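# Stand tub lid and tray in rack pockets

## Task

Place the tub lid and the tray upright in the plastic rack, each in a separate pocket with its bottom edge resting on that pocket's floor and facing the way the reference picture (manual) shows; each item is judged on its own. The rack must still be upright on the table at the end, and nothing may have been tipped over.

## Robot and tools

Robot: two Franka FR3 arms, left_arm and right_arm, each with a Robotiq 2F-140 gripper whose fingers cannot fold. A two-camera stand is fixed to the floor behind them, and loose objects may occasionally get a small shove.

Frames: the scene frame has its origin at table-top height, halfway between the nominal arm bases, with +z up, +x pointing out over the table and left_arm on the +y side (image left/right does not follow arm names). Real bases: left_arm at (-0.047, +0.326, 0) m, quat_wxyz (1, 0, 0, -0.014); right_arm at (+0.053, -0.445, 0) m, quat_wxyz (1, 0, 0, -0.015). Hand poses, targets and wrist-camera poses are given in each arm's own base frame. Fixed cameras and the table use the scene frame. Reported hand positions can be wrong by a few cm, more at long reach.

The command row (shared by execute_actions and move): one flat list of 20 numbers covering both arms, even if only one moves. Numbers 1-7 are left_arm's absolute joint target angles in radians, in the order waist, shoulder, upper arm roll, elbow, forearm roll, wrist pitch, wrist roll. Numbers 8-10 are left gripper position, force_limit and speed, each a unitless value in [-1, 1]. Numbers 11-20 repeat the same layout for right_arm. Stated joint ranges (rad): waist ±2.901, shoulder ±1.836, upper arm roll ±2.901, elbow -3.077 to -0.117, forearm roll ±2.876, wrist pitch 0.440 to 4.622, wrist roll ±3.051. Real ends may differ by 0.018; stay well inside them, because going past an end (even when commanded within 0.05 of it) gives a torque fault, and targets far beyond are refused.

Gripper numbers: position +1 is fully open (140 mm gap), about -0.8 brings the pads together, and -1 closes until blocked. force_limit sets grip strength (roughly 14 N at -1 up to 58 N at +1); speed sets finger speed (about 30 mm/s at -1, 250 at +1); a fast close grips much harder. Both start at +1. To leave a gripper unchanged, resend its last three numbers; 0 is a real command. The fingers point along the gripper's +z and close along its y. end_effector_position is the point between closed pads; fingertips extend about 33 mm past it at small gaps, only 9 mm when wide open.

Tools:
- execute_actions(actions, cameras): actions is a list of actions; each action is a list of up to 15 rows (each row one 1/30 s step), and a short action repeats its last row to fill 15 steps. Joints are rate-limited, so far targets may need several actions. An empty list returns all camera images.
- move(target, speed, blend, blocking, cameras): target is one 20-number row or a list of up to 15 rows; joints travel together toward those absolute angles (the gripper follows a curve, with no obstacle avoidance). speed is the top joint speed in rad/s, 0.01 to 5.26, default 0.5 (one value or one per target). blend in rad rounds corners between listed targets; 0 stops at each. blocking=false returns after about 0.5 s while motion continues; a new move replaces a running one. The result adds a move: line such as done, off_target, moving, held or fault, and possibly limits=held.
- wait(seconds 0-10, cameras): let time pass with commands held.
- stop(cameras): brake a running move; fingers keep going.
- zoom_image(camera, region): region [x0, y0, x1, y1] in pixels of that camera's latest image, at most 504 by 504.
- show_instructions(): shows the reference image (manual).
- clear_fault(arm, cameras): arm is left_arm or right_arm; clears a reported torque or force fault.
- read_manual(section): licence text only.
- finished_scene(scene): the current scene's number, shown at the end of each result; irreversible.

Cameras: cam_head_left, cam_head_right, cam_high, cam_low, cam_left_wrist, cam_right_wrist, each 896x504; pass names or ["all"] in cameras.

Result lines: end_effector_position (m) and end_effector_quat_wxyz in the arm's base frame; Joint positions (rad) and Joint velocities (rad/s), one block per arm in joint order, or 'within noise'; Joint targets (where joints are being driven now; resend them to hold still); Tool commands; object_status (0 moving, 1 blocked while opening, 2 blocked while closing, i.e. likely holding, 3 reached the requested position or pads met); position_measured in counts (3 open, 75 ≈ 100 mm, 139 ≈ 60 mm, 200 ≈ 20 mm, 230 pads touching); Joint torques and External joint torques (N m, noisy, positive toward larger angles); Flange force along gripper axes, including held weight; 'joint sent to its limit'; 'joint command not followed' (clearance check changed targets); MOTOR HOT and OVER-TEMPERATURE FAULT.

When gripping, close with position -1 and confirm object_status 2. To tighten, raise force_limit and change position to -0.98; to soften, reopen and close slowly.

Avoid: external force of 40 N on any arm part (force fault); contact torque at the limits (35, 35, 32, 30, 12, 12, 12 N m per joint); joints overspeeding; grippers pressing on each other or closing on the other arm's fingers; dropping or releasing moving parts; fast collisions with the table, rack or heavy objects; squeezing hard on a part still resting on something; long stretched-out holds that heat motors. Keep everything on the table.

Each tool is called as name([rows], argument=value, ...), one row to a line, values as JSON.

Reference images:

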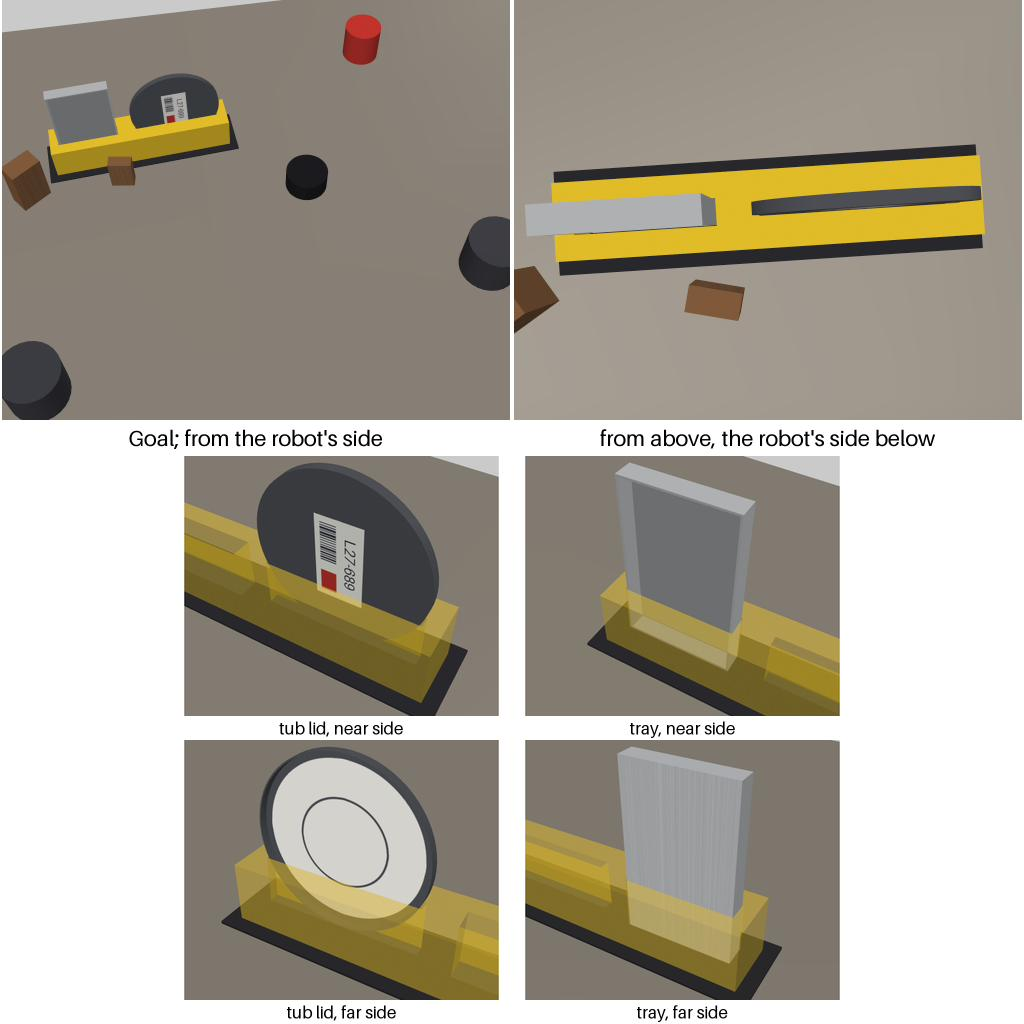

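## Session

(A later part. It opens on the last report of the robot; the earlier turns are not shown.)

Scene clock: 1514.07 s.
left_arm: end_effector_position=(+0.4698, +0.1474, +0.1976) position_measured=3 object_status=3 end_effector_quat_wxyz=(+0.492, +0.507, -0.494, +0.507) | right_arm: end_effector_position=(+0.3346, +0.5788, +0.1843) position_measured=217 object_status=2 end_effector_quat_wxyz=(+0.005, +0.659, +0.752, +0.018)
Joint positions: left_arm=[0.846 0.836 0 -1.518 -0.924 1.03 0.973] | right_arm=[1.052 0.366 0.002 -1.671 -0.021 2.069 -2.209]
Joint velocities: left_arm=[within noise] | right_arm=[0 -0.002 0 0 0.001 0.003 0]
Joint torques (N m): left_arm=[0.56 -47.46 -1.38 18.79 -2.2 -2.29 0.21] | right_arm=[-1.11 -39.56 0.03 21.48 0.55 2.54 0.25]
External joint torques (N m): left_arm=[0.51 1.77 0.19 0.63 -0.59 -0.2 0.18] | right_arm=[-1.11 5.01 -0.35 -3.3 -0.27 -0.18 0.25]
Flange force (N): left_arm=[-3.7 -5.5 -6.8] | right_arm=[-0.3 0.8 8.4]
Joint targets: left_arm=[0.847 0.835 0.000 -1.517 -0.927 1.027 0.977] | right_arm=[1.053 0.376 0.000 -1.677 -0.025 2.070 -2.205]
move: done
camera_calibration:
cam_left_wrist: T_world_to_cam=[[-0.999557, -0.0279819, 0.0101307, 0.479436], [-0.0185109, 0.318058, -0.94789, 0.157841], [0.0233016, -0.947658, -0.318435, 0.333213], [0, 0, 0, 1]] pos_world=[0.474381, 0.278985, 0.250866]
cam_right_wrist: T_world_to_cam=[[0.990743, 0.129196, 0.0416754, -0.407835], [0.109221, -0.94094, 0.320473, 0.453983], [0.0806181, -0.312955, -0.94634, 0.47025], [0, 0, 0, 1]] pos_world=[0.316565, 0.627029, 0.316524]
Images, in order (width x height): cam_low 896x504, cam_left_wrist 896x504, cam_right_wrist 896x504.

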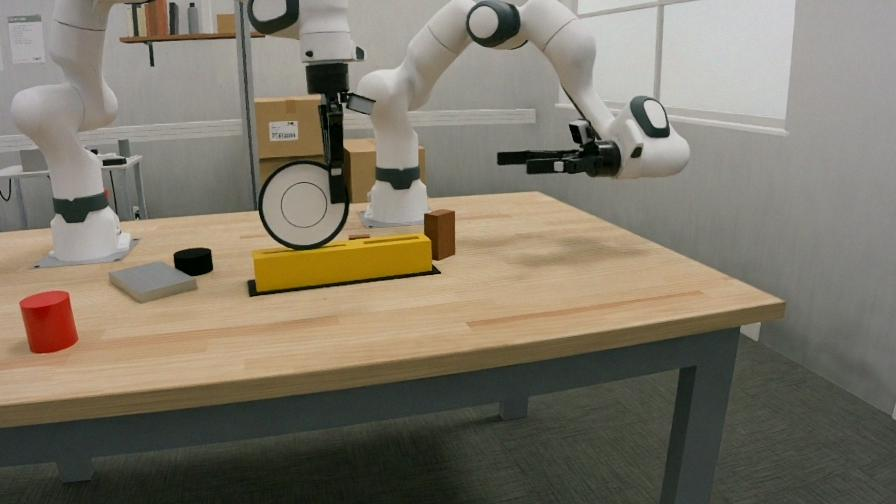

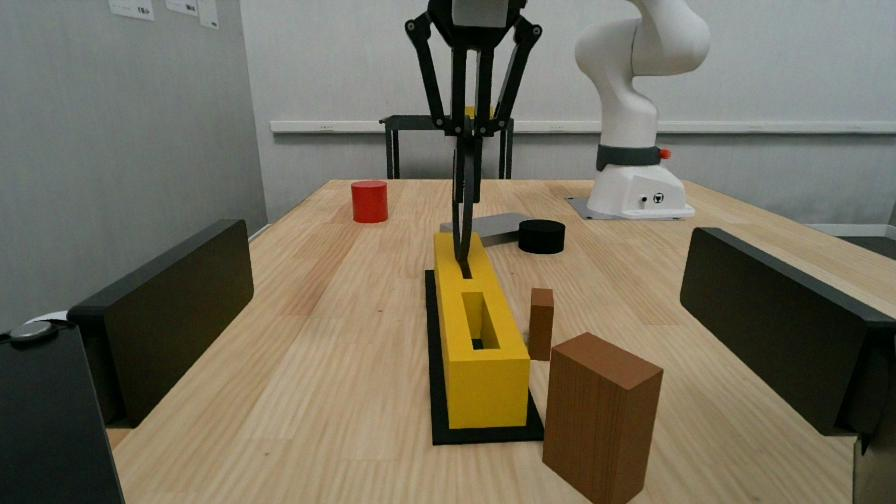

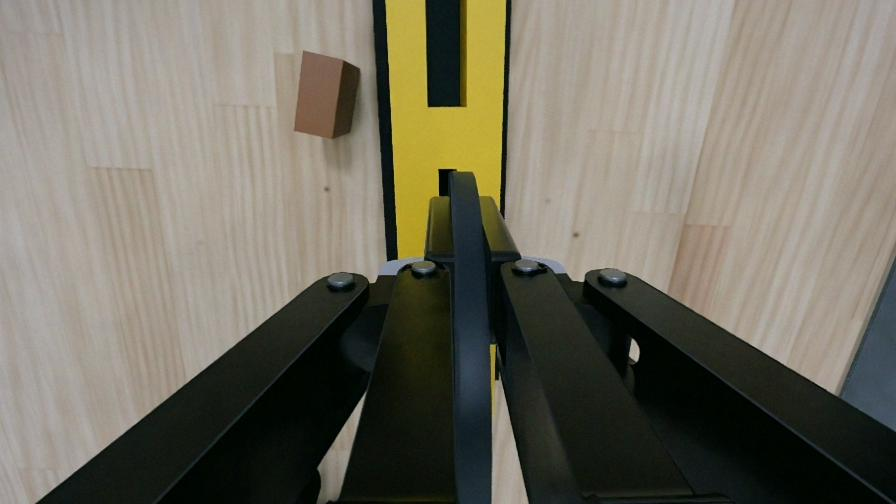

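move(target=[0.8465,0.835,0,-1.517,-0.927,1.027,0.977,1,1,1,1.0529,0.3660,0,-1.6610,-0.0245,2.0440,-2.205,-1,-0.05,-1], speed=0.05, cameras=["cam_left_wrist","cam_right_wrist","cam_low"])

zoom_image(camera="cam_left_wrist", region=[445, 140, 485, 210])

zoom_image(camera="cam_left_wrist", region=[450, 230, 480, 285])

zoom_image(camera="cam_right_wrist", region=[420, 140, 500, 240])

Scene clock: 1600.67 s.
left_arm: end_effector_position=(+0.4698, +0.1474, +0.1976) position_measured=3 object_status=3 end_effector_quat_wxyz=(+0.492, +0.507, -0.494, +0.507) | right_arm: end_effector_position=(+0.3330, +0.5758, +0.1859) position_measured=217 object_status=2 end_effector_quat_wxyz=(+0.007, +0.659, +0.752, +0.011)
Joint positions: left_arm=[0.846 0.836 0 -1.518 -0.924 1.03 0.973] | right_arm=[1.052 0.367 0.002 -1.662 -0.021 2.047 -2.209]
Joint velocities: left_arm=[within noise] | right_arm=[0 0 0.001 0.001 -0.001 -0.004 0]
Joint torques (N m): left_arm=[0.54 -47.45 -1.44 18.8 -2.18 -2.29 0.18] | right_arm=[-0.73 -44.48 0.53 24.77 0.53 2.3 0.29]
External joint torques (N m): left_arm=[0.43 1.73 0.08 0.64 -0.57 -0.21 0.15] | right_arm=[-0.81 0.33 0.08 -0.12 -0.3 -0.41 0.29]
Flange force (N): left_arm=[-3.7 -5.7 -6.7] | right_arm=[0.7 0.9 -0.4]
Joint targets: left_arm=[0.847 0.835 0.000 -1.517 -0.927 1.027 0.977] | right_arm=[1.053 0.366 0.000 -1.661 -0.025 2.044 -2.205]
move: done
camera_calibration:
cam_left_wrist: T_world_to_cam=[[-0.999557, -0.0279819, 0.0101307, 0.479436], [-0.0185109, 0.318058, -0.94789, 0.157841], [0.0233016, -0.947658, -0.318435, 0.333213], [0, 0, 0, 1]] pos_world=[0.474381, 0.278985, 0.250866]
cam_right_wrist: T_world_to_cam=[[0.991073, 0.129053, 0.0334627, -0.404523], [0.110834, -0.937033, 0.331187, 0.446081], [0.0740964, -0.324521, -0.942972, 0.479237], [0, 0, 0, 1]] pos_world=[0.315961, 0.62572, 0.317707]
Images, in order (width x height): cam_low 896x504, cam_left_wrist 896x504, cam_right_wrist 896x504.

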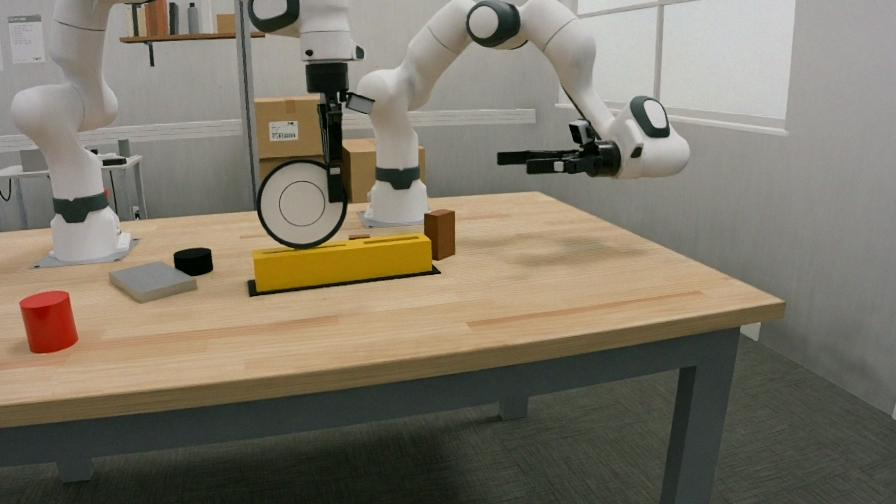

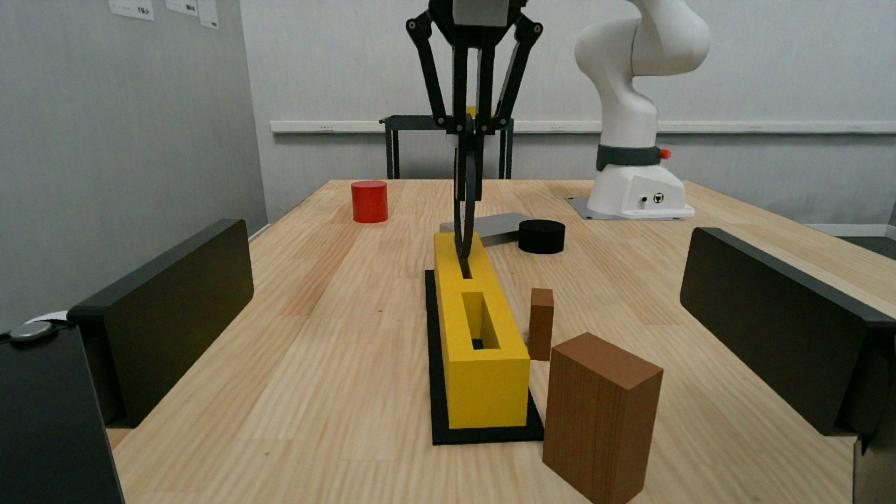

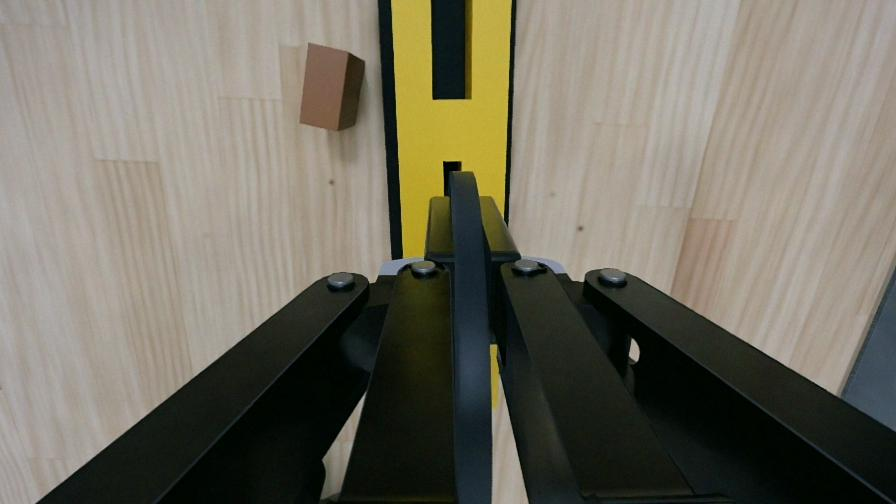

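Scaled by 7.200 from the camera's 896x504 image, which has a finer 1280x720 frame.

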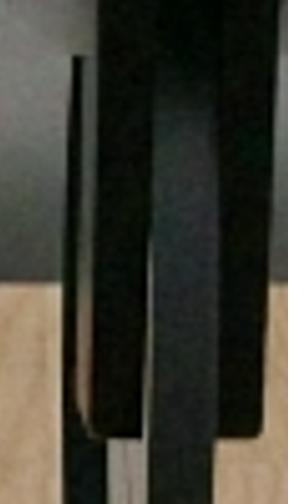

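Scaled by 9.164 from the camera's 896x504 image, which has a finer 1280x720 frame.

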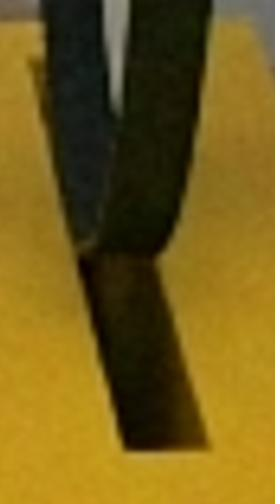

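Scaled by 5.040 from the camera's 896x504 image, which has a finer 1280x720 frame.

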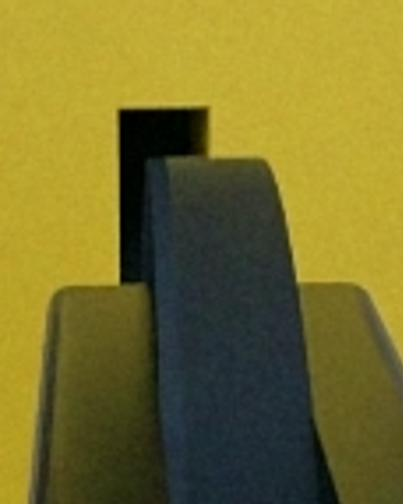

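move(target=[0.8465,0.835,0,-1.517,-0.927,1.027,0.977,1,1,1,1.0540,0.3658,0,-1.6670,-0.0280,2.0522,-2.1995,-1,-0.05,-1], speed=0.03, cameras=["cam_left_wrist"])

zoom_image(camera="cam_left_wrist", region=[450, 230, 480, 285])

Scene clock: 1644.13 s.
left_arm: end_effector_position=(+0.4698, +0.1474, +0.1976) position_measured=3 object_status=3 end_effector_quat_wxyz=(+0.492, +0.507, -0.494, +0.507) | right_arm: end_effector_position=(+0.3332, +0.5746, +0.1843) position_measured=217 object_status=2 end_effector_quat_wxyz=(+0.008, +0.660, +0.751, +0.010)
Joint positions: left_arm=[0.846 0.836 0 -1.518 -0.924 1.03 0.973] | right_arm=[1.052 0.367 0.002 -1.666 -0.024 2.049 -2.206]
Joint velocities: left_arm=[within noise] | right_arm=[-0.001 0 -0.001 0 -0.002 0.003 0.005]
Joint torques (N m): left_arm=[0.54 -47.44 -1.39 18.79 -2.18 -2.31 0.2] | right_arm=[-0.51 -44.57 0.52 23.8 0.63 2.83 0.35]
External joint torques (N m): left_arm=[0.31 1.99 0.06 0.52 -0.56 -0.22 0.17] | right_arm=[-0.51 -0.19 0.14 -0.83 -0.19 0.17 0.35]
Flange force (N): left_arm=[-4.1 -5.8 -6.6] | right_arm=[-3.8 -3.0 1.3]
Joint targets: left_arm=[0.847 0.835 0.000 -1.517 -0.927 1.027 0.977] | right_arm=[1.054 0.366 0.000 -1.667 -0.028 2.052 -2.199]
move: done
camera_calibration:
cam_left_wrist: T_world_to_cam=[[-0.999557, -0.0279819, 0.0101307, 0.479436], [-0.0185109, 0.318058, -0.94789, 0.157841], [0.0233016, -0.947658, -0.318435, 0.333213], [0, 0, 0, 1]] pos_world=[0.474381, 0.278985, 0.250866]
Images, in order (width x height): cam_left_wrist 896x504.

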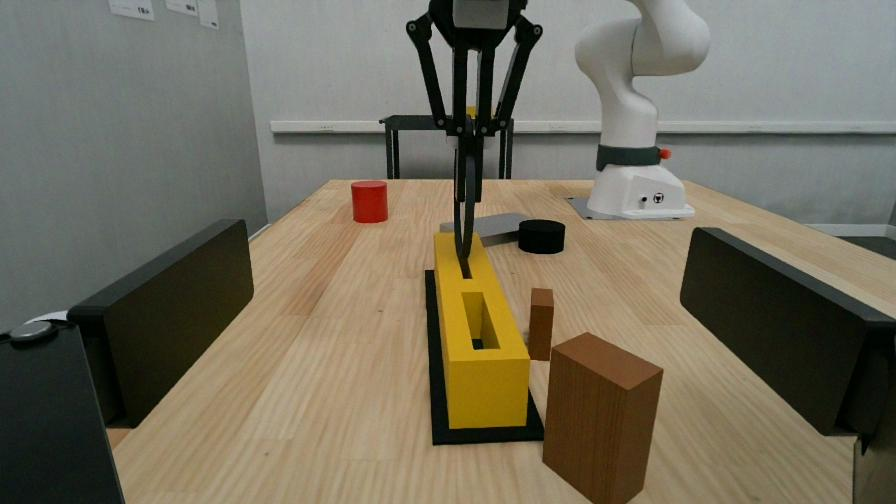

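Scaled by 9.164 from the camera's 896x504 image, which has a finer 1280x720 frame.

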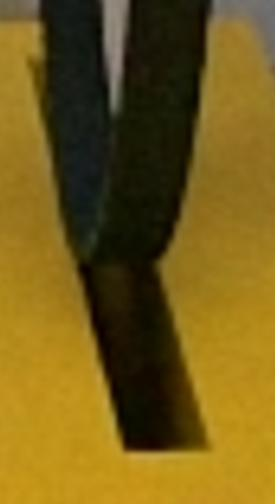

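move([
  [0.8465,0.835,0,-1.517,-0.927,1.027,0.977,1,1,1,1.0530,0.3650,0,-1.6600,-0.0280,2.0444,-2.1995,-1,-0.05,-1],
  [0.8465,0.835,0,-1.517,-0.927,1.027,0.977,1,1,1,1.0522,0.3664,0,-1.6590,-0.0280,2.0448,-2.2003,-1,-0.05,-1],
], speed=0.03, cameras=["cam_left_wrist","cam_right_wrist"])

zoom_image(camera="cam_left_wrist", region=[450, 230, 480, 285])

zoom_image(camera="cam_right_wrist", region=[420, 140, 500, 240])

Scene clock: 1658.83 s.
left_arm: end_effector_position=(+0.4698, +0.1474, +0.1976) position_measured=3 object_status=3 end_effector_quat_wxyz=(+0.492, +0.507, -0.494, +0.507) | right_arm: end_effector_position=(+0.3341, +0.5761, +0.1869) position_measured=217 object_status=2 end_effector_quat_wxyz=(+0.008, +0.660, +0.751, +0.012)
Joint positions: left_arm=[0.846 0.836 0 -1.518 -0.924 1.03 0.973] | right_arm=[1.052 0.367 0.002 -1.66 -0.024 2.047 -2.205]
Joint torques (N m): left_arm=[0.51 -47.43 -1.39 18.84 -2.18 -2.28 0.24] | right_arm=[-0.86 -44.55 0.54 24.83 0.48 2.28 0.32]
External joint torques (N m): left_arm=[0.51 2.11 0.22 0.51 -0.55 -0.19 0.21] | right_arm=[-0.83 0.02 0.19 0.08 -0.34 -0.41 0.32]
Flange force (N): left_arm=[-4.4 -5.7 -7.0] | right_arm=[0.7 0.8 -0.9]
Joint targets: left_arm=[0.847 0.835 0.000 -1.517 -0.927 1.027 0.977] | right_arm=[1.052 0.366 0.000 -1.659 -0.028 2.045 -2.200]
move: done
camera_calibration:
cam_left_wrist: T_world_to_cam=[[-0.999557, -0.0279819, 0.0101307, 0.479436], [-0.0185109, 0.318058, -0.94789, 0.157841], [0.0233016, -0.947658, -0.318435, 0.333213], [0, 0, 0, 1]] pos_world=[0.474381, 0.278985, 0.250866]
cam_right_wrist: T_world_to_cam=[[0.991304, 0.126234, 0.0371667, -0.404878], [0.106967, -0.9375, 0.331137, 0.447506], [0.0766444, -0.324282, -0.94285, 0.479129], [0, 0, 0, 1]] pos_world=[0.316766, 0.626019, 0.318609]
Images, in order (width x height): cam_left_wrist 896x504, cam_right_wrist 896x504.

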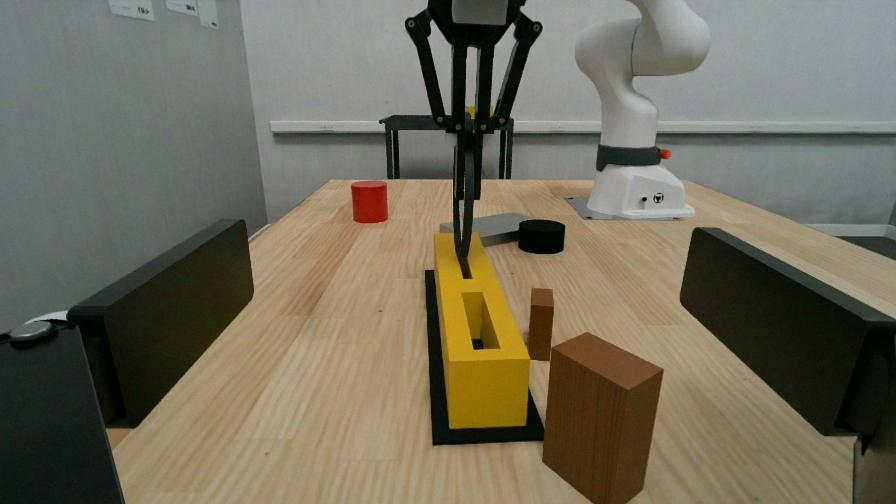

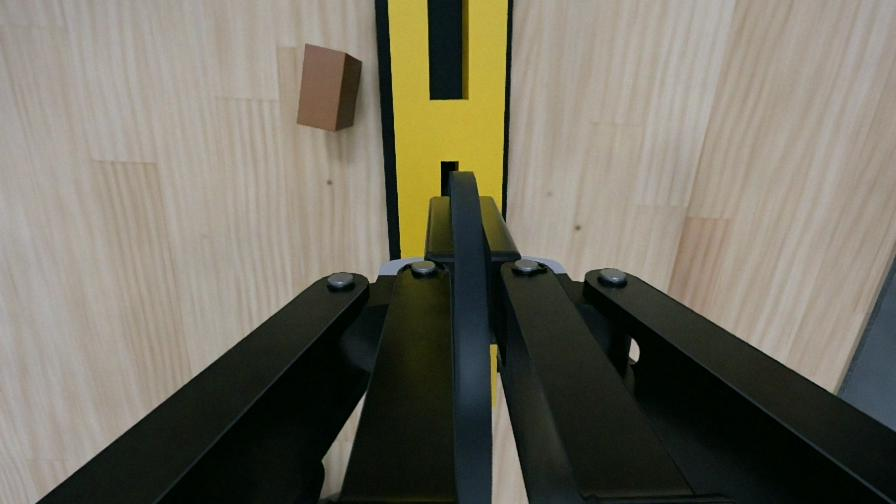

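Scaled by 9.164 from the camera's 896x504 image, which has a finer 1280x720 frame.

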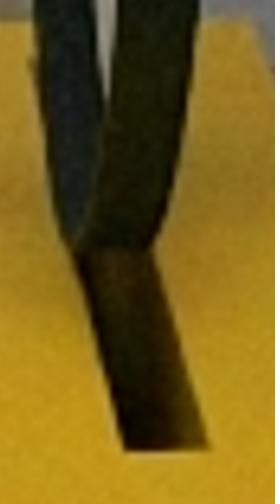

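Scaled by 5.040 from the camera's 896x504 image, which has a finer 1280x720 frame.

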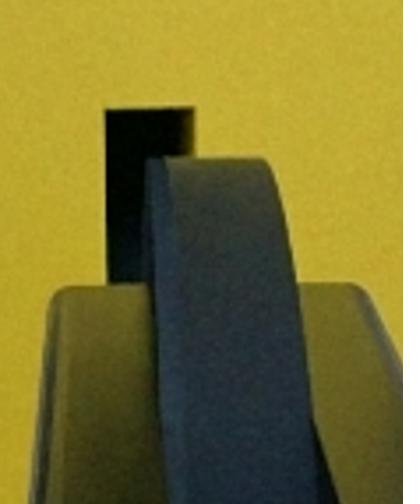

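move(target=[0.8465,0.835,0,-1.517,-0.927,1.027,0.977,1,1,1,1.0522,0.3688,0,-1.6630,-0.0280,2.0512,-2.2003,-1,-0.05,-1], speed=0.03, cameras=["cam_left_wrist","cam_low"])

zoom_image(camera="cam_left_wrist", region=[450, 230, 480, 285])

zoom_image(camera="cam_low", region=[255, 225, 355, 270])

Scene clock: 1669.77 s.
left_arm: end_effector_position=(+0.4698, +0.1474, +0.1976) position_measured=3 object_status=3 end_effector_quat_wxyz=(+0.492, +0.507, -0.494, +0.507) | right_arm: end_effector_position=(+0.3339, +0.5758, +0.1862) position_measured=217 object_status=2 end_effector_quat_wxyz=(+0.008, +0.660, +0.751, +0.012)
Joint positions: left_arm=[0.846 0.836 0 -1.518 -0.924 1.03 0.973] | right_arm=[1.052 0.367 0.002 -1.662 -0.024 2.048 -2.205]
Joint torques (N m): left_arm=[0.51 -47.43 -1.36 18.84 -2.17 -2.29 0.26] | right_arm=[-0.75 -44.27 0.52 24.03 0.5 2.88 0.3]
External joint torques (N m): left_arm=[0.35 1.73 0.13 0.71 -0.57 -0.2 0.23] | right_arm=[-0.91 0.33 0 -0.76 -0.33 0.18 0.3]
Flange force (N): left_arm=[-3.8 -5.7 -6.8] | right_arm=[-2.6 -1.4 1.7]
Joint targets: left_arm=[0.847 0.835 0.000 -1.517 -0.927 1.027 0.977] | right_arm=[1.052 0.369 0.000 -1.663 -0.028 2.051 -2.200]
move: done
camera_calibration:
cam_left_wrist: T_world_to_cam=[[-0.999557, -0.0279819, 0.0101307, 0.479436], [-0.0185109, 0.318058, -0.94789, 0.157841], [0.0233016, -0.947658, -0.318435, 0.333213], [0, 0, 0, 1]] pos_world=[0.474381, 0.278985, 0.250866]
Images, in order (width x height): cam_low 896x504, cam_left_wrist 896x504.

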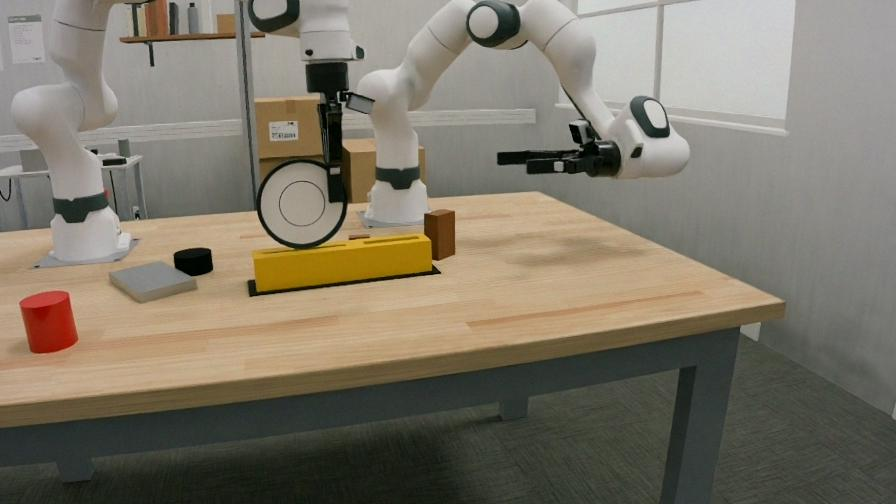

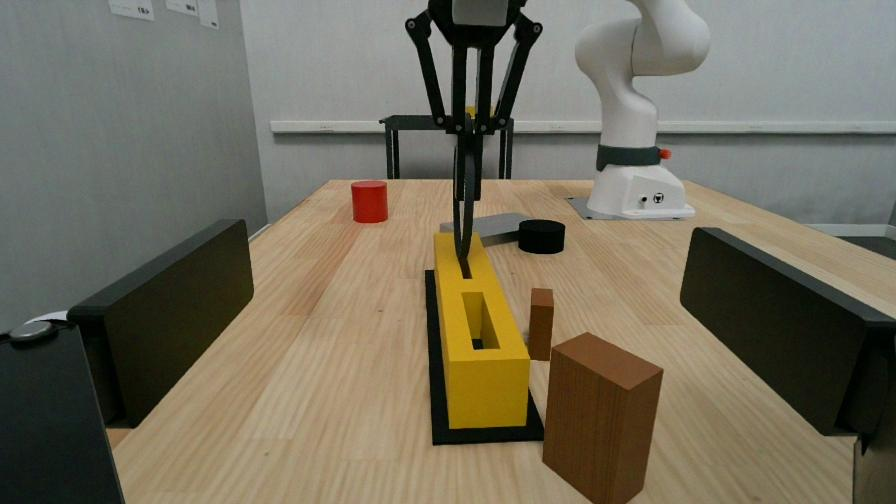

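Scaled by 9.164 from the camera's 896x504 image, which has a finer 1280x720 frame.

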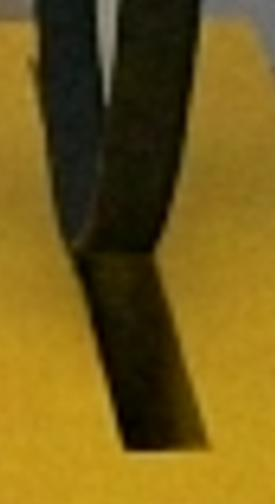

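Scaled by 5.040 from the camera's 896x504 image, which has a finer 1280x720 frame.

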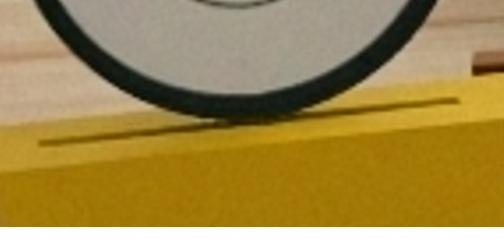

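move(target=[0.8465,0.835,0,-1.517,-0.927,1.027,0.977,1,1,1,1.0522,0.3723,0,-1.6686,-0.0280,2.0603,-2.2003,-1,-0.05,-1], speed=0.03, cameras=["cam_left_wrist","cam_low"])

zoom_image(camera="cam_left_wrist", region=[450, 230, 480, 285])

zoom_image(camera="cam_low", region=[255, 225, 355, 270])

Scene clock: 1679.57 s.
left_arm: end_effector_position=(+0.4698, +0.1474, +0.1976) position_measured=3 object_status=3 end_effector_quat_wxyz=(+0.492, +0.507, -0.494, +0.507) | right_arm: end_effector_position=(+0.3343, +0.5764, +0.1838) position_measured=217 object_status=2 end_effector_quat_wxyz=(+0.008, +0.660, +0.751, +0.013)
Joint positions: left_arm=[0.846 0.836 0 -1.518 -0.924 1.03 0.973] | right_arm=[1.052 0.368 0.002 -1.666 -0.024 2.057 -2.205]
Joint velocities: left_arm=[within noise] | right_arm=[0 0 0.001 -0.002 -0.001 0.003 -0.001]
Joint torques (N m): left_arm=[0.58 -47.43 -1.4 18.8 -2.19 -2.3 0.26] | right_arm=[-0.78 -43.23 0.55 23.17 0.55 2.84 0.33]
External joint torques (N m): left_arm=[0.39 1.69 0.06 0.66 -0.59 -0.22 0.23] | right_arm=[-1.02 1.27 -0.03 -1.5 -0.28 0.15 0.32]
Flange force (N): left_arm=[-3.7 -5.5 -6.6] | right_arm=[-3.1 -1.7 3.4]
Joint targets: left_arm=[0.847 0.835 0.000 -1.517 -0.927 1.027 0.977] | right_arm=[1.052 0.372 0.000 -1.669 -0.028 2.060 -2.200]
move: done
camera_calibration:
cam_left_wrist: T_world_to_cam=[[-0.999557, -0.0279819, 0.0101307, 0.479436], [-0.0185109, 0.318058, -0.94789, 0.157841], [0.0233016, -0.947658, -0.318435, 0.333213], [0, 0, 0, 1]] pos_world=[0.474381, 0.278985, 0.250866]
Images, in order (width x height): cam_low 896x504, cam_left_wrist 896x504.

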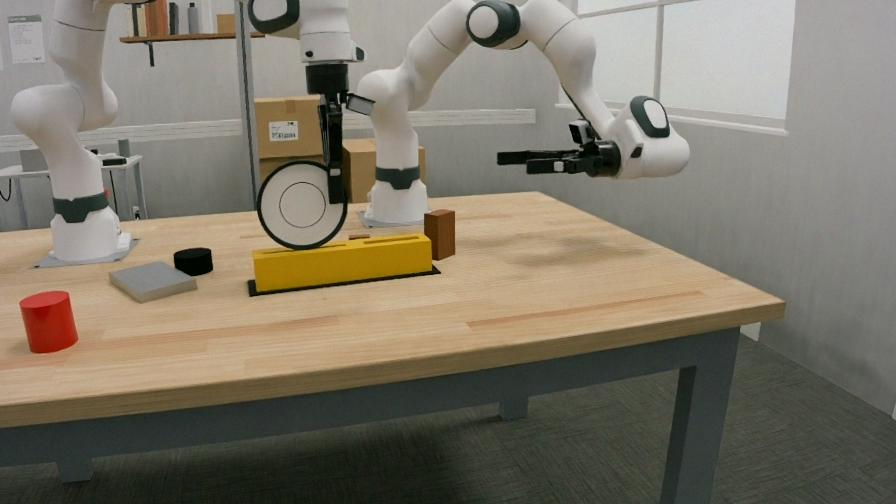

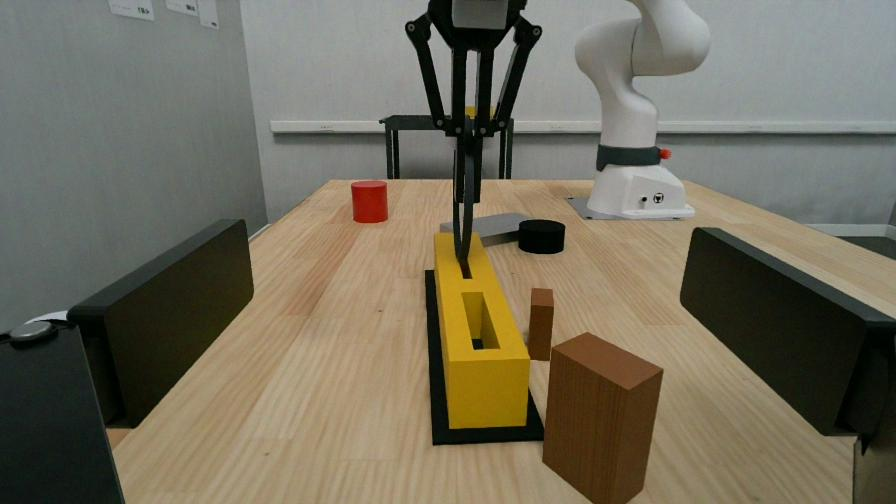

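Scaled by 9.164 from the camera's 896x504 image, which has a finer 1280x720 frame.

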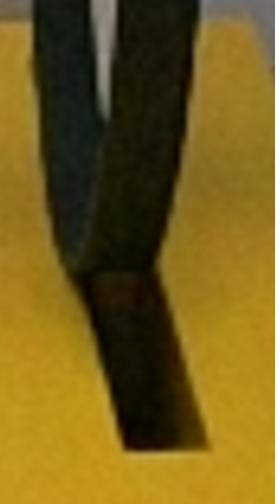

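Scaled by 5.040 from the camera's 896x504 image, which has a finer 1280x720 frame.

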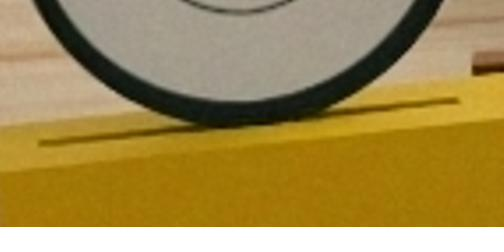

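move(target=[0.8465,0.835,0,-1.517,-0.927,1.027,0.977,1,1,1,1.0546,0.3701,0,-1.6770,-0.0280,2.0665,-2.2003,-1,-0.05,-1], speed=0.01, cameras=["cam_left_wrist","cam_low"])

zoom_image(camera="cam_left_wrist", region=[450, 230, 480, 285])

zoom_image(camera="cam_low", region=[255, 225, 355, 270])

Scene clock: 1695.20 s.
left_arm: end_effector_position=(+0.4698, +0.1474, +0.1976) position_measured=3 object_status=3 end_effector_quat_wxyz=(+0.492, +0.507, -0.494, +0.507) | right_arm: end_effector_position=(+0.3341, +0.5772, +0.1835) position_measured=217 object_status=2 end_effector_quat_wxyz=(+0.007, +0.660, +0.751, +0.015)
Joint positions: left_arm=[0.846 0.836 0 -1.518 -0.924 1.03 0.973] | right_arm=[1.053 0.366 0.002 -1.671 -0.024 2.065 -2.205]
Joint torques (N m): left_arm=[0.53 -47.41 -1.43 18.81 -2.18 -2.29 0.21] | right_arm=[-0.6 -41.87 0.6 21.15 0.59 2.69 0.27]
External joint torques (N m): left_arm=[0.28 1.97 0 0.56 -0.58 -0.21 0.18] | right_arm=[-0.69 2.67 0.14 -3.59 -0.22 -0.02 0.26]
Flange force (N): left_arm=[-4.1 -5.9 -6.6] | right_arm=[-7.1 -5.2 6.9]
Joint targets: left_arm=[0.847 0.835 0.000 -1.517 -0.927 1.027 0.977] | right_arm=[1.055 0.370 0.000 -1.677 -0.028 2.066 -2.200]
move: done
camera_calibration:
cam_left_wrist: T_world_to_cam=[[-0.999557, -0.0279819, 0.0101307, 0.479436], [-0.0185109, 0.318058, -0.94789, 0.157841], [0.0233016, -0.947658, -0.318435, 0.333213], [0, 0, 0, 1]] pos_world=[0.474381, 0.278985, 0.250866]
Images, in order (width x height): cam_low 896x504, cam_left_wrist 896x504.

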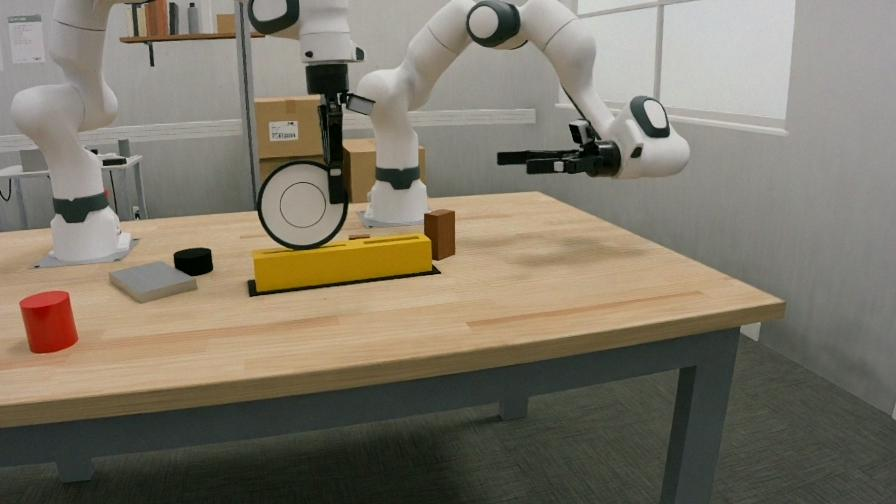

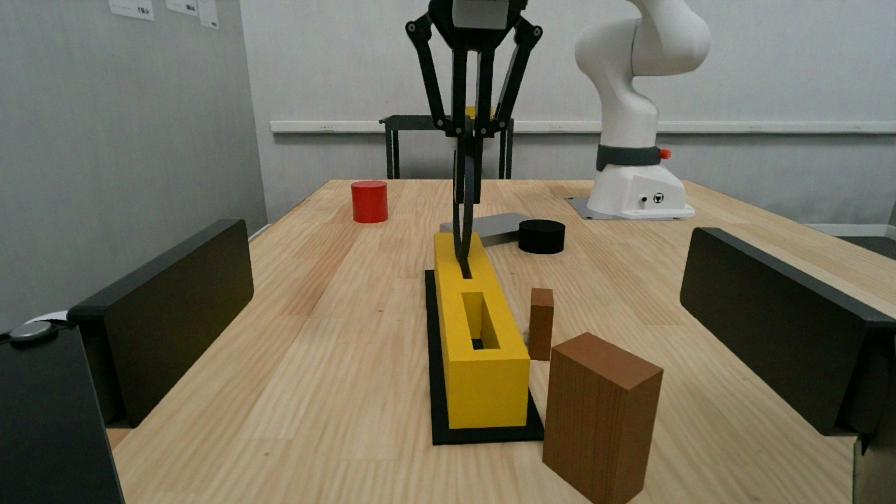

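Scaled by 9.164 from the camera's 896x504 image, which has a finer 1280x720 frame.

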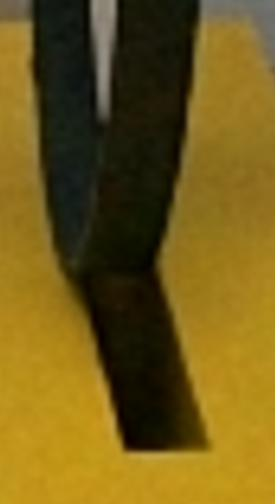

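Scaled by 5.040 from the camera's 896x504 image, which has a finer 1280x720 frame.

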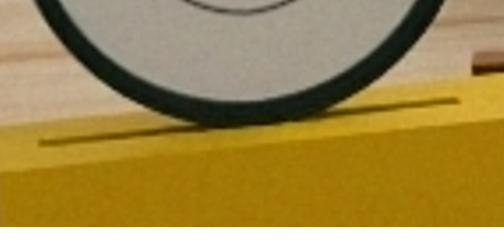

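zoom_image(camera="cam_low", region=[245, 150, 365, 260])

Scaled by 4.200 from the camera's 896x504 image, which has a finer 1280x720 frame.

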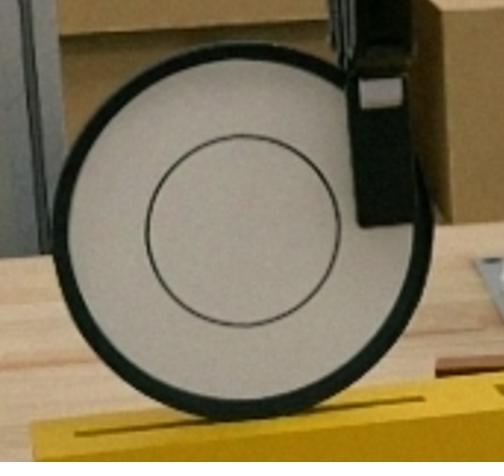

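move(target=[0.8465,0.835,0,-1.517,-0.927,1.027,0.977,1,1,1,1.0546,0.3676,0,-1.6722,-0.0280,2.0590,-2.2003,-1,-0.05,-1], speed=0.01, cameras=["cam_left_wrist"])

zoom_image(camera="cam_left_wrist", region=[450, 230, 480, 285])

Scene clock: 1793.23 s.
left_arm: end_effector_position=(+0.4698, +0.1474, +0.1976) position_measured=3 object_status=3 end_effector_quat_wxyz=(+0.492, +0.507, -0.494, +0.507) | right_arm: end_effector_position=(+0.3340, +0.5770, +0.1836) position_measured=217 object_status=2 end_effector_quat_wxyz=(+0.008, +0.660, +0.751, +0.015)
Joint positions: left_arm=[0.846 0.836 0 -1.518 -0.924 1.03 0.973] | right_arm=[1.053 0.366 0.002 -1.671 -0.024 2.063 -2.205]
Joint torques (N m): left_arm=[0.53 -47.46 -1.43 18.81 -2.18 -2.29 0.2] | right_arm=[-0.59 -42.92 0.51 23.43 0.59 1.98 0.31]
External joint torques (N m): left_arm=[0.35 1.91 0.06 0.57 -0.57 -0.2 0.17] | right_arm=[-0.6 1.74 0.12 -1.38 -0.23 -0.73 0.3]
Flange force (N): left_arm=[-4.0 -5.8 -6.6] | right_arm=[0.1 0.0 1.8]
Joint targets: left_arm=[0.847 0.835 0.000 -1.517 -0.927 1.027 0.977] | right_arm=[1.055 0.368 0.000 -1.672 -0.028 2.059 -2.200]
move: done
camera_calibration:
cam_left_wrist: T_world_to_cam=[[-0.999557, -0.0279819, 0.0101307, 0.479436], [-0.0185109, 0.318058, -0.94789, 0.157841], [0.0233016, -0.947658, -0.318435, 0.333213], [0, 0, 0, 1]] pos_world=[0.474381, 0.278985, 0.250866]
Images, in order (width x height): cam_left_wrist 896x504.

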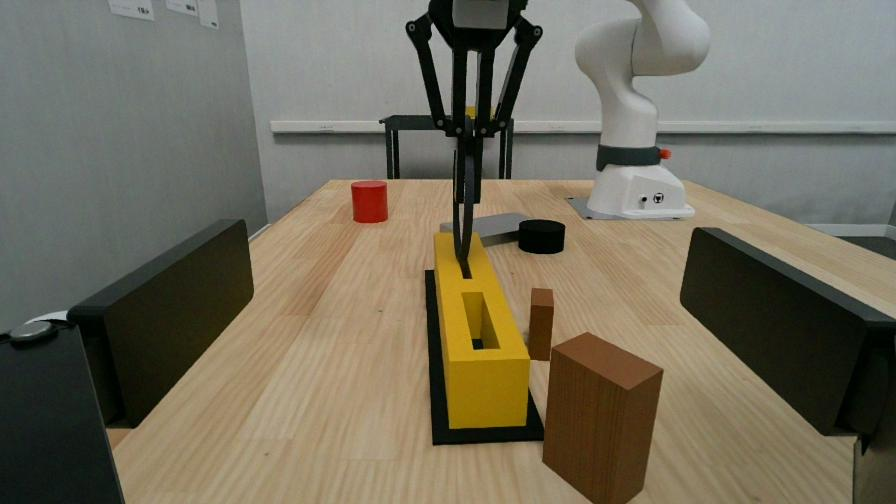

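Scaled by 9.164 from the camera's 896x504 image, which has a finer 1280x720 frame.

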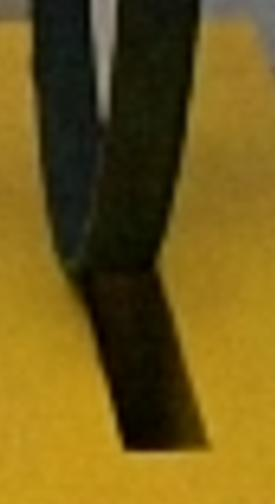

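move([
  [0.8465,0.835,0,-1.517,-0.927,1.027,0.977,1,1,1,1.0500,0.3640,0,-1.6540,-0.0280,2.0390,-2.2003,-1,-0.05,-1],
  [0.8465,0.835,0,-1.517,-0.927,1.027,0.977,1,1,1,1.0500,0.3740,0,-1.6720,-0.0280,2.0660,-2.2003,-1,-0.05,-1],
], speed=0.03, cameras=["cam_left_wrist"])

zoom_image(camera="cam_left_wrist", region=[450, 230, 480, 285])

Scene clock: 1834.43 s.
left_arm: end_effector_position=(+0.4698, +0.1474, +0.1976) position_measured=3 object_status=3 end_effector_quat_wxyz=(+0.492, +0.507, -0.494, +0.507) | right_arm: end_effector_position=(+0.3353, +0.5770, +0.1834) position_measured=217 object_status=2 end_effector_quat_wxyz=(+0.008, +0.661, +0.751, +0.015)
Joint positions: left_arm=[0.846 0.836 0 -1.518 -0.924 1.03 0.973] | right_arm=[1.052 0.369 0.002 -1.668 -0.024 2.062 -2.205]
Joint velocities: left_arm=[within noise] | right_arm=[0 0 -0.001 0 -0.001 0.004 -0.001]
Joint torques (N m): left_arm=[0.53 -47.45 -1.41 18.85 -2.19 -2.3 0.22] | right_arm=[-1.27 -41.55 0.55 22.03 0.62 2.98 0.26]
External joint torques (N m): left_arm=[0.42 1.95 0.12 0.6 -0.57 -0.21 0.19] | right_arm=[-1.34 3 0.12 -2.67 -0.2 0.28 0.26]
Flange force (N): left_arm=[-4.1 -5.8 -6.9] | right_arm=[-3.6 -1.6 6.8]
Joint targets: left_arm=[0.847 0.835 0.000 -1.517 -0.927 1.027 0.977] | right_arm=[1.050 0.374 0.000 -1.672 -0.028 2.066 -2.200]
move: done
camera_calibration:
cam_left_wrist: T_world_to_cam=[[-0.999557, -0.0279819, 0.0101307, 0.479436], [-0.0185109, 0.318058, -0.94789, 0.157841], [0.0233016, -0.947658, -0.318435, 0.333213], [0, 0, 0, 1]] pos_world=[0.474381, 0.278985, 0.250866]
Images, in order (width x height): cam_left_wrist 896x504.

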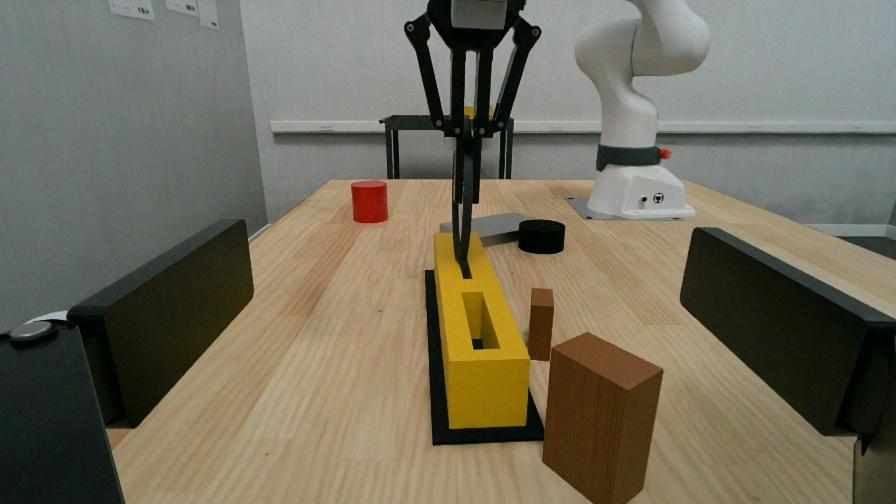

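Scaled by 9.164 from the camera's 896x504 image, which has a finer 1280x720 frame.

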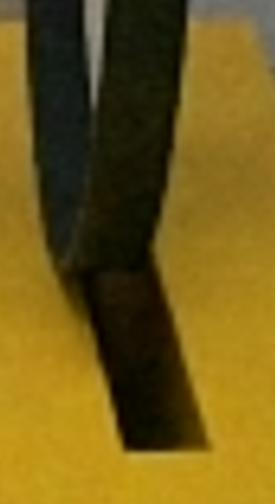

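move([
  [0.8465,0.835,0,-1.517,-0.927,1.027,0.977,1,1,1,1.0506,0.3731,0,-1.6736,-0.0280,2.0666,-2.2003,-1,-0.05,-1],
  [0.8465,0.835,0,-1.517,-0.927,1.027,0.977,1,1,1,1.0512,0.3723,0,-1.6751,-0.0280,2.0672,-2.2003,-1,-0.05,-1],
  [0.8465,0.835,0,-1.517,-0.927,1.027,0.977,1,1,1,1.0518,0.3714,0,-1.6767,-0.0280,2.0678,-2.2003,-1,-0.05,-1],
  [0.8465,0.835,0,-1.517,-0.927,1.027,0.977,1,1,1,1.0524,0.3705,0,-1.6783,-0.0280,2.0685,-2.2003,-1,-0.05,-1],
], speed=0.01)

move([
  [0.8465,0.835,0,-1.517,-0.927,1.027,0.977,1,1,1,1.0530,0.3696,0,-1.6798,-0.0280,2.0691,-2.2003,-1,-0.05,-1],
  [0.8465,0.835,0,-1.517,-0.927,1.027,0.977,1,1,1,1.0536,0.3688,0,-1.6814,-0.0280,2.0697,-2.2003,-1,-0.05,-1],
  [0.8465,0.835,0,-1.517,-0.927,1.027,0.977,1,1,1,1.0542,0.3679,0,-1.6829,-0.0280,2.0703,-2.2003,-1,-0.05,-1],
  [0.8465,0.835,0,-1.517,-0.927,1.027,0.977,1,1,1,1.0548,0.3670,0,-1.6845,-0.0280,2.0709,-2.2003,-1,-0.05,-1],
], speed=0.01, cameras=["cam_left_wrist"])

zoom_image(camera="cam_left_wrist", region=[450, 230, 480, 285])

Scene clock: 1865.50 s.
left_arm: end_effector_position=(+0.4698, +0.1474, +0.1976) position_measured=3 object_status=3 end_effector_quat_wxyz=(+0.492, +0.507, -0.494, +0.507) | right_arm: end_effector_position=(+0.3353, +0.5771, +0.1834) position_measured=217 object_status=2 end_effector_quat_wxyz=(+0.007, +0.661, +0.751, +0.016)
Joint positions: left_arm=[0.846 0.836 0 -1.518 -0.924 1.03 0.973] | right_arm=[1.052 0.366 0.002 -1.672 -0.024 2.067 -2.205]
Joint torques (N m): left_arm=[0.5 -47.42 -1.39 18.87 -2.2 -2.3 0.23] | right_arm=[-0.95 -41.2 0.18 20.87 0.61 2.6 0.28]
External joint torques (N m): left_arm=[0.25 1.72 0.04 0.74 -0.6 -0.22 0.2] | right_arm=[-1.02 3.49 -0.26 -3.98 -0.21 -0.13 0.28]
Flange force (N): left_arm=[-3.8 -6.0 -6.8] | right_arm=[-6.7 -4.3 7.9]
Joint targets: left_arm=[0.847 0.835 0.000 -1.517 -0.927 1.027 0.977] | right_arm=[1.052 0.371 0.000 -1.678 -0.028 2.069 -2.200]
move: done

Scene clock: 1867.30 s.
left_arm: end_effector_position=(+0.4698, +0.1474, +0.1976) position_measured=3 object_status=3 end_effector_quat_wxyz=(+0.492, +0.507, -0.494, +0.507) | right_arm: end_effector_position=(+0.3340, +0.5772, +0.1832) position_measured=217 object_status=2 end_effector_quat_wxyz=(+0.007, +0.660, +0.751, +0.017)
Joint positions: left_arm=[0.846 0.836 0 -1.518 -0.924 1.03 0.973] | right_arm=[1.053 0.363 0.002 -1.678 -0.025 2.071 -2.205]
Joint torques (N m): left_arm=[0.52 -47.43 -1.41 18.82 -2.19 -2.3 0.24] | right_arm=[-0.54 -41.38 0.48 21.09 0.62 2.37 0.36]
External joint torques (N m): left_arm=[0.36 1.76 0.08 0.68 -0.59 -0.21 0.21] | right_arm=[-0.57 3.03 0.08 -3.68 -0.2 -0.37 0.36]
Flange force (N): left_arm=[-3.8 -5.8 -6.7] | right_arm=[-5.9 -4.6 6.6]
Joint targets: left_arm=[0.847 0.835 0.000 -1.517 -0.927 1.027 0.977] | right_arm=[1.055 0.367 0.000 -1.685 -0.028 2.071 -2.200]
move: done
camera_calibration:
cam_left_wrist: T_world_to_cam=[[-0.999557, -0.0279819, 0.0101307, 0.479436], [-0.0185109, 0.318058, -0.94789, 0.157841], [0.0233016, -0.947658, -0.318435, 0.333213], [0, 0, 0, 1]] pos_world=[0.474381, 0.278985, 0.250866]
Images, in order (width x height): cam_left_wrist 896x504.

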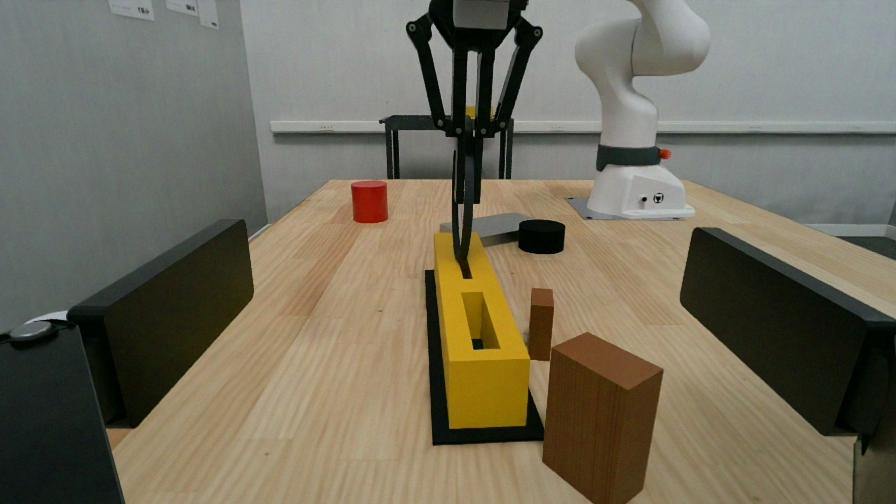

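Scaled by 9.164 from the camera's 896x504 image, which has a finer 1280x720 frame.

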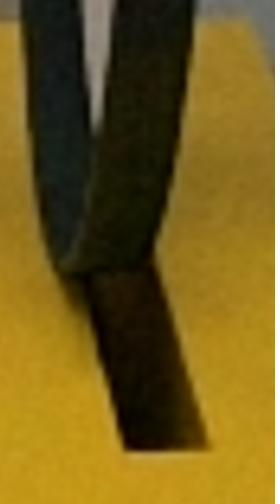

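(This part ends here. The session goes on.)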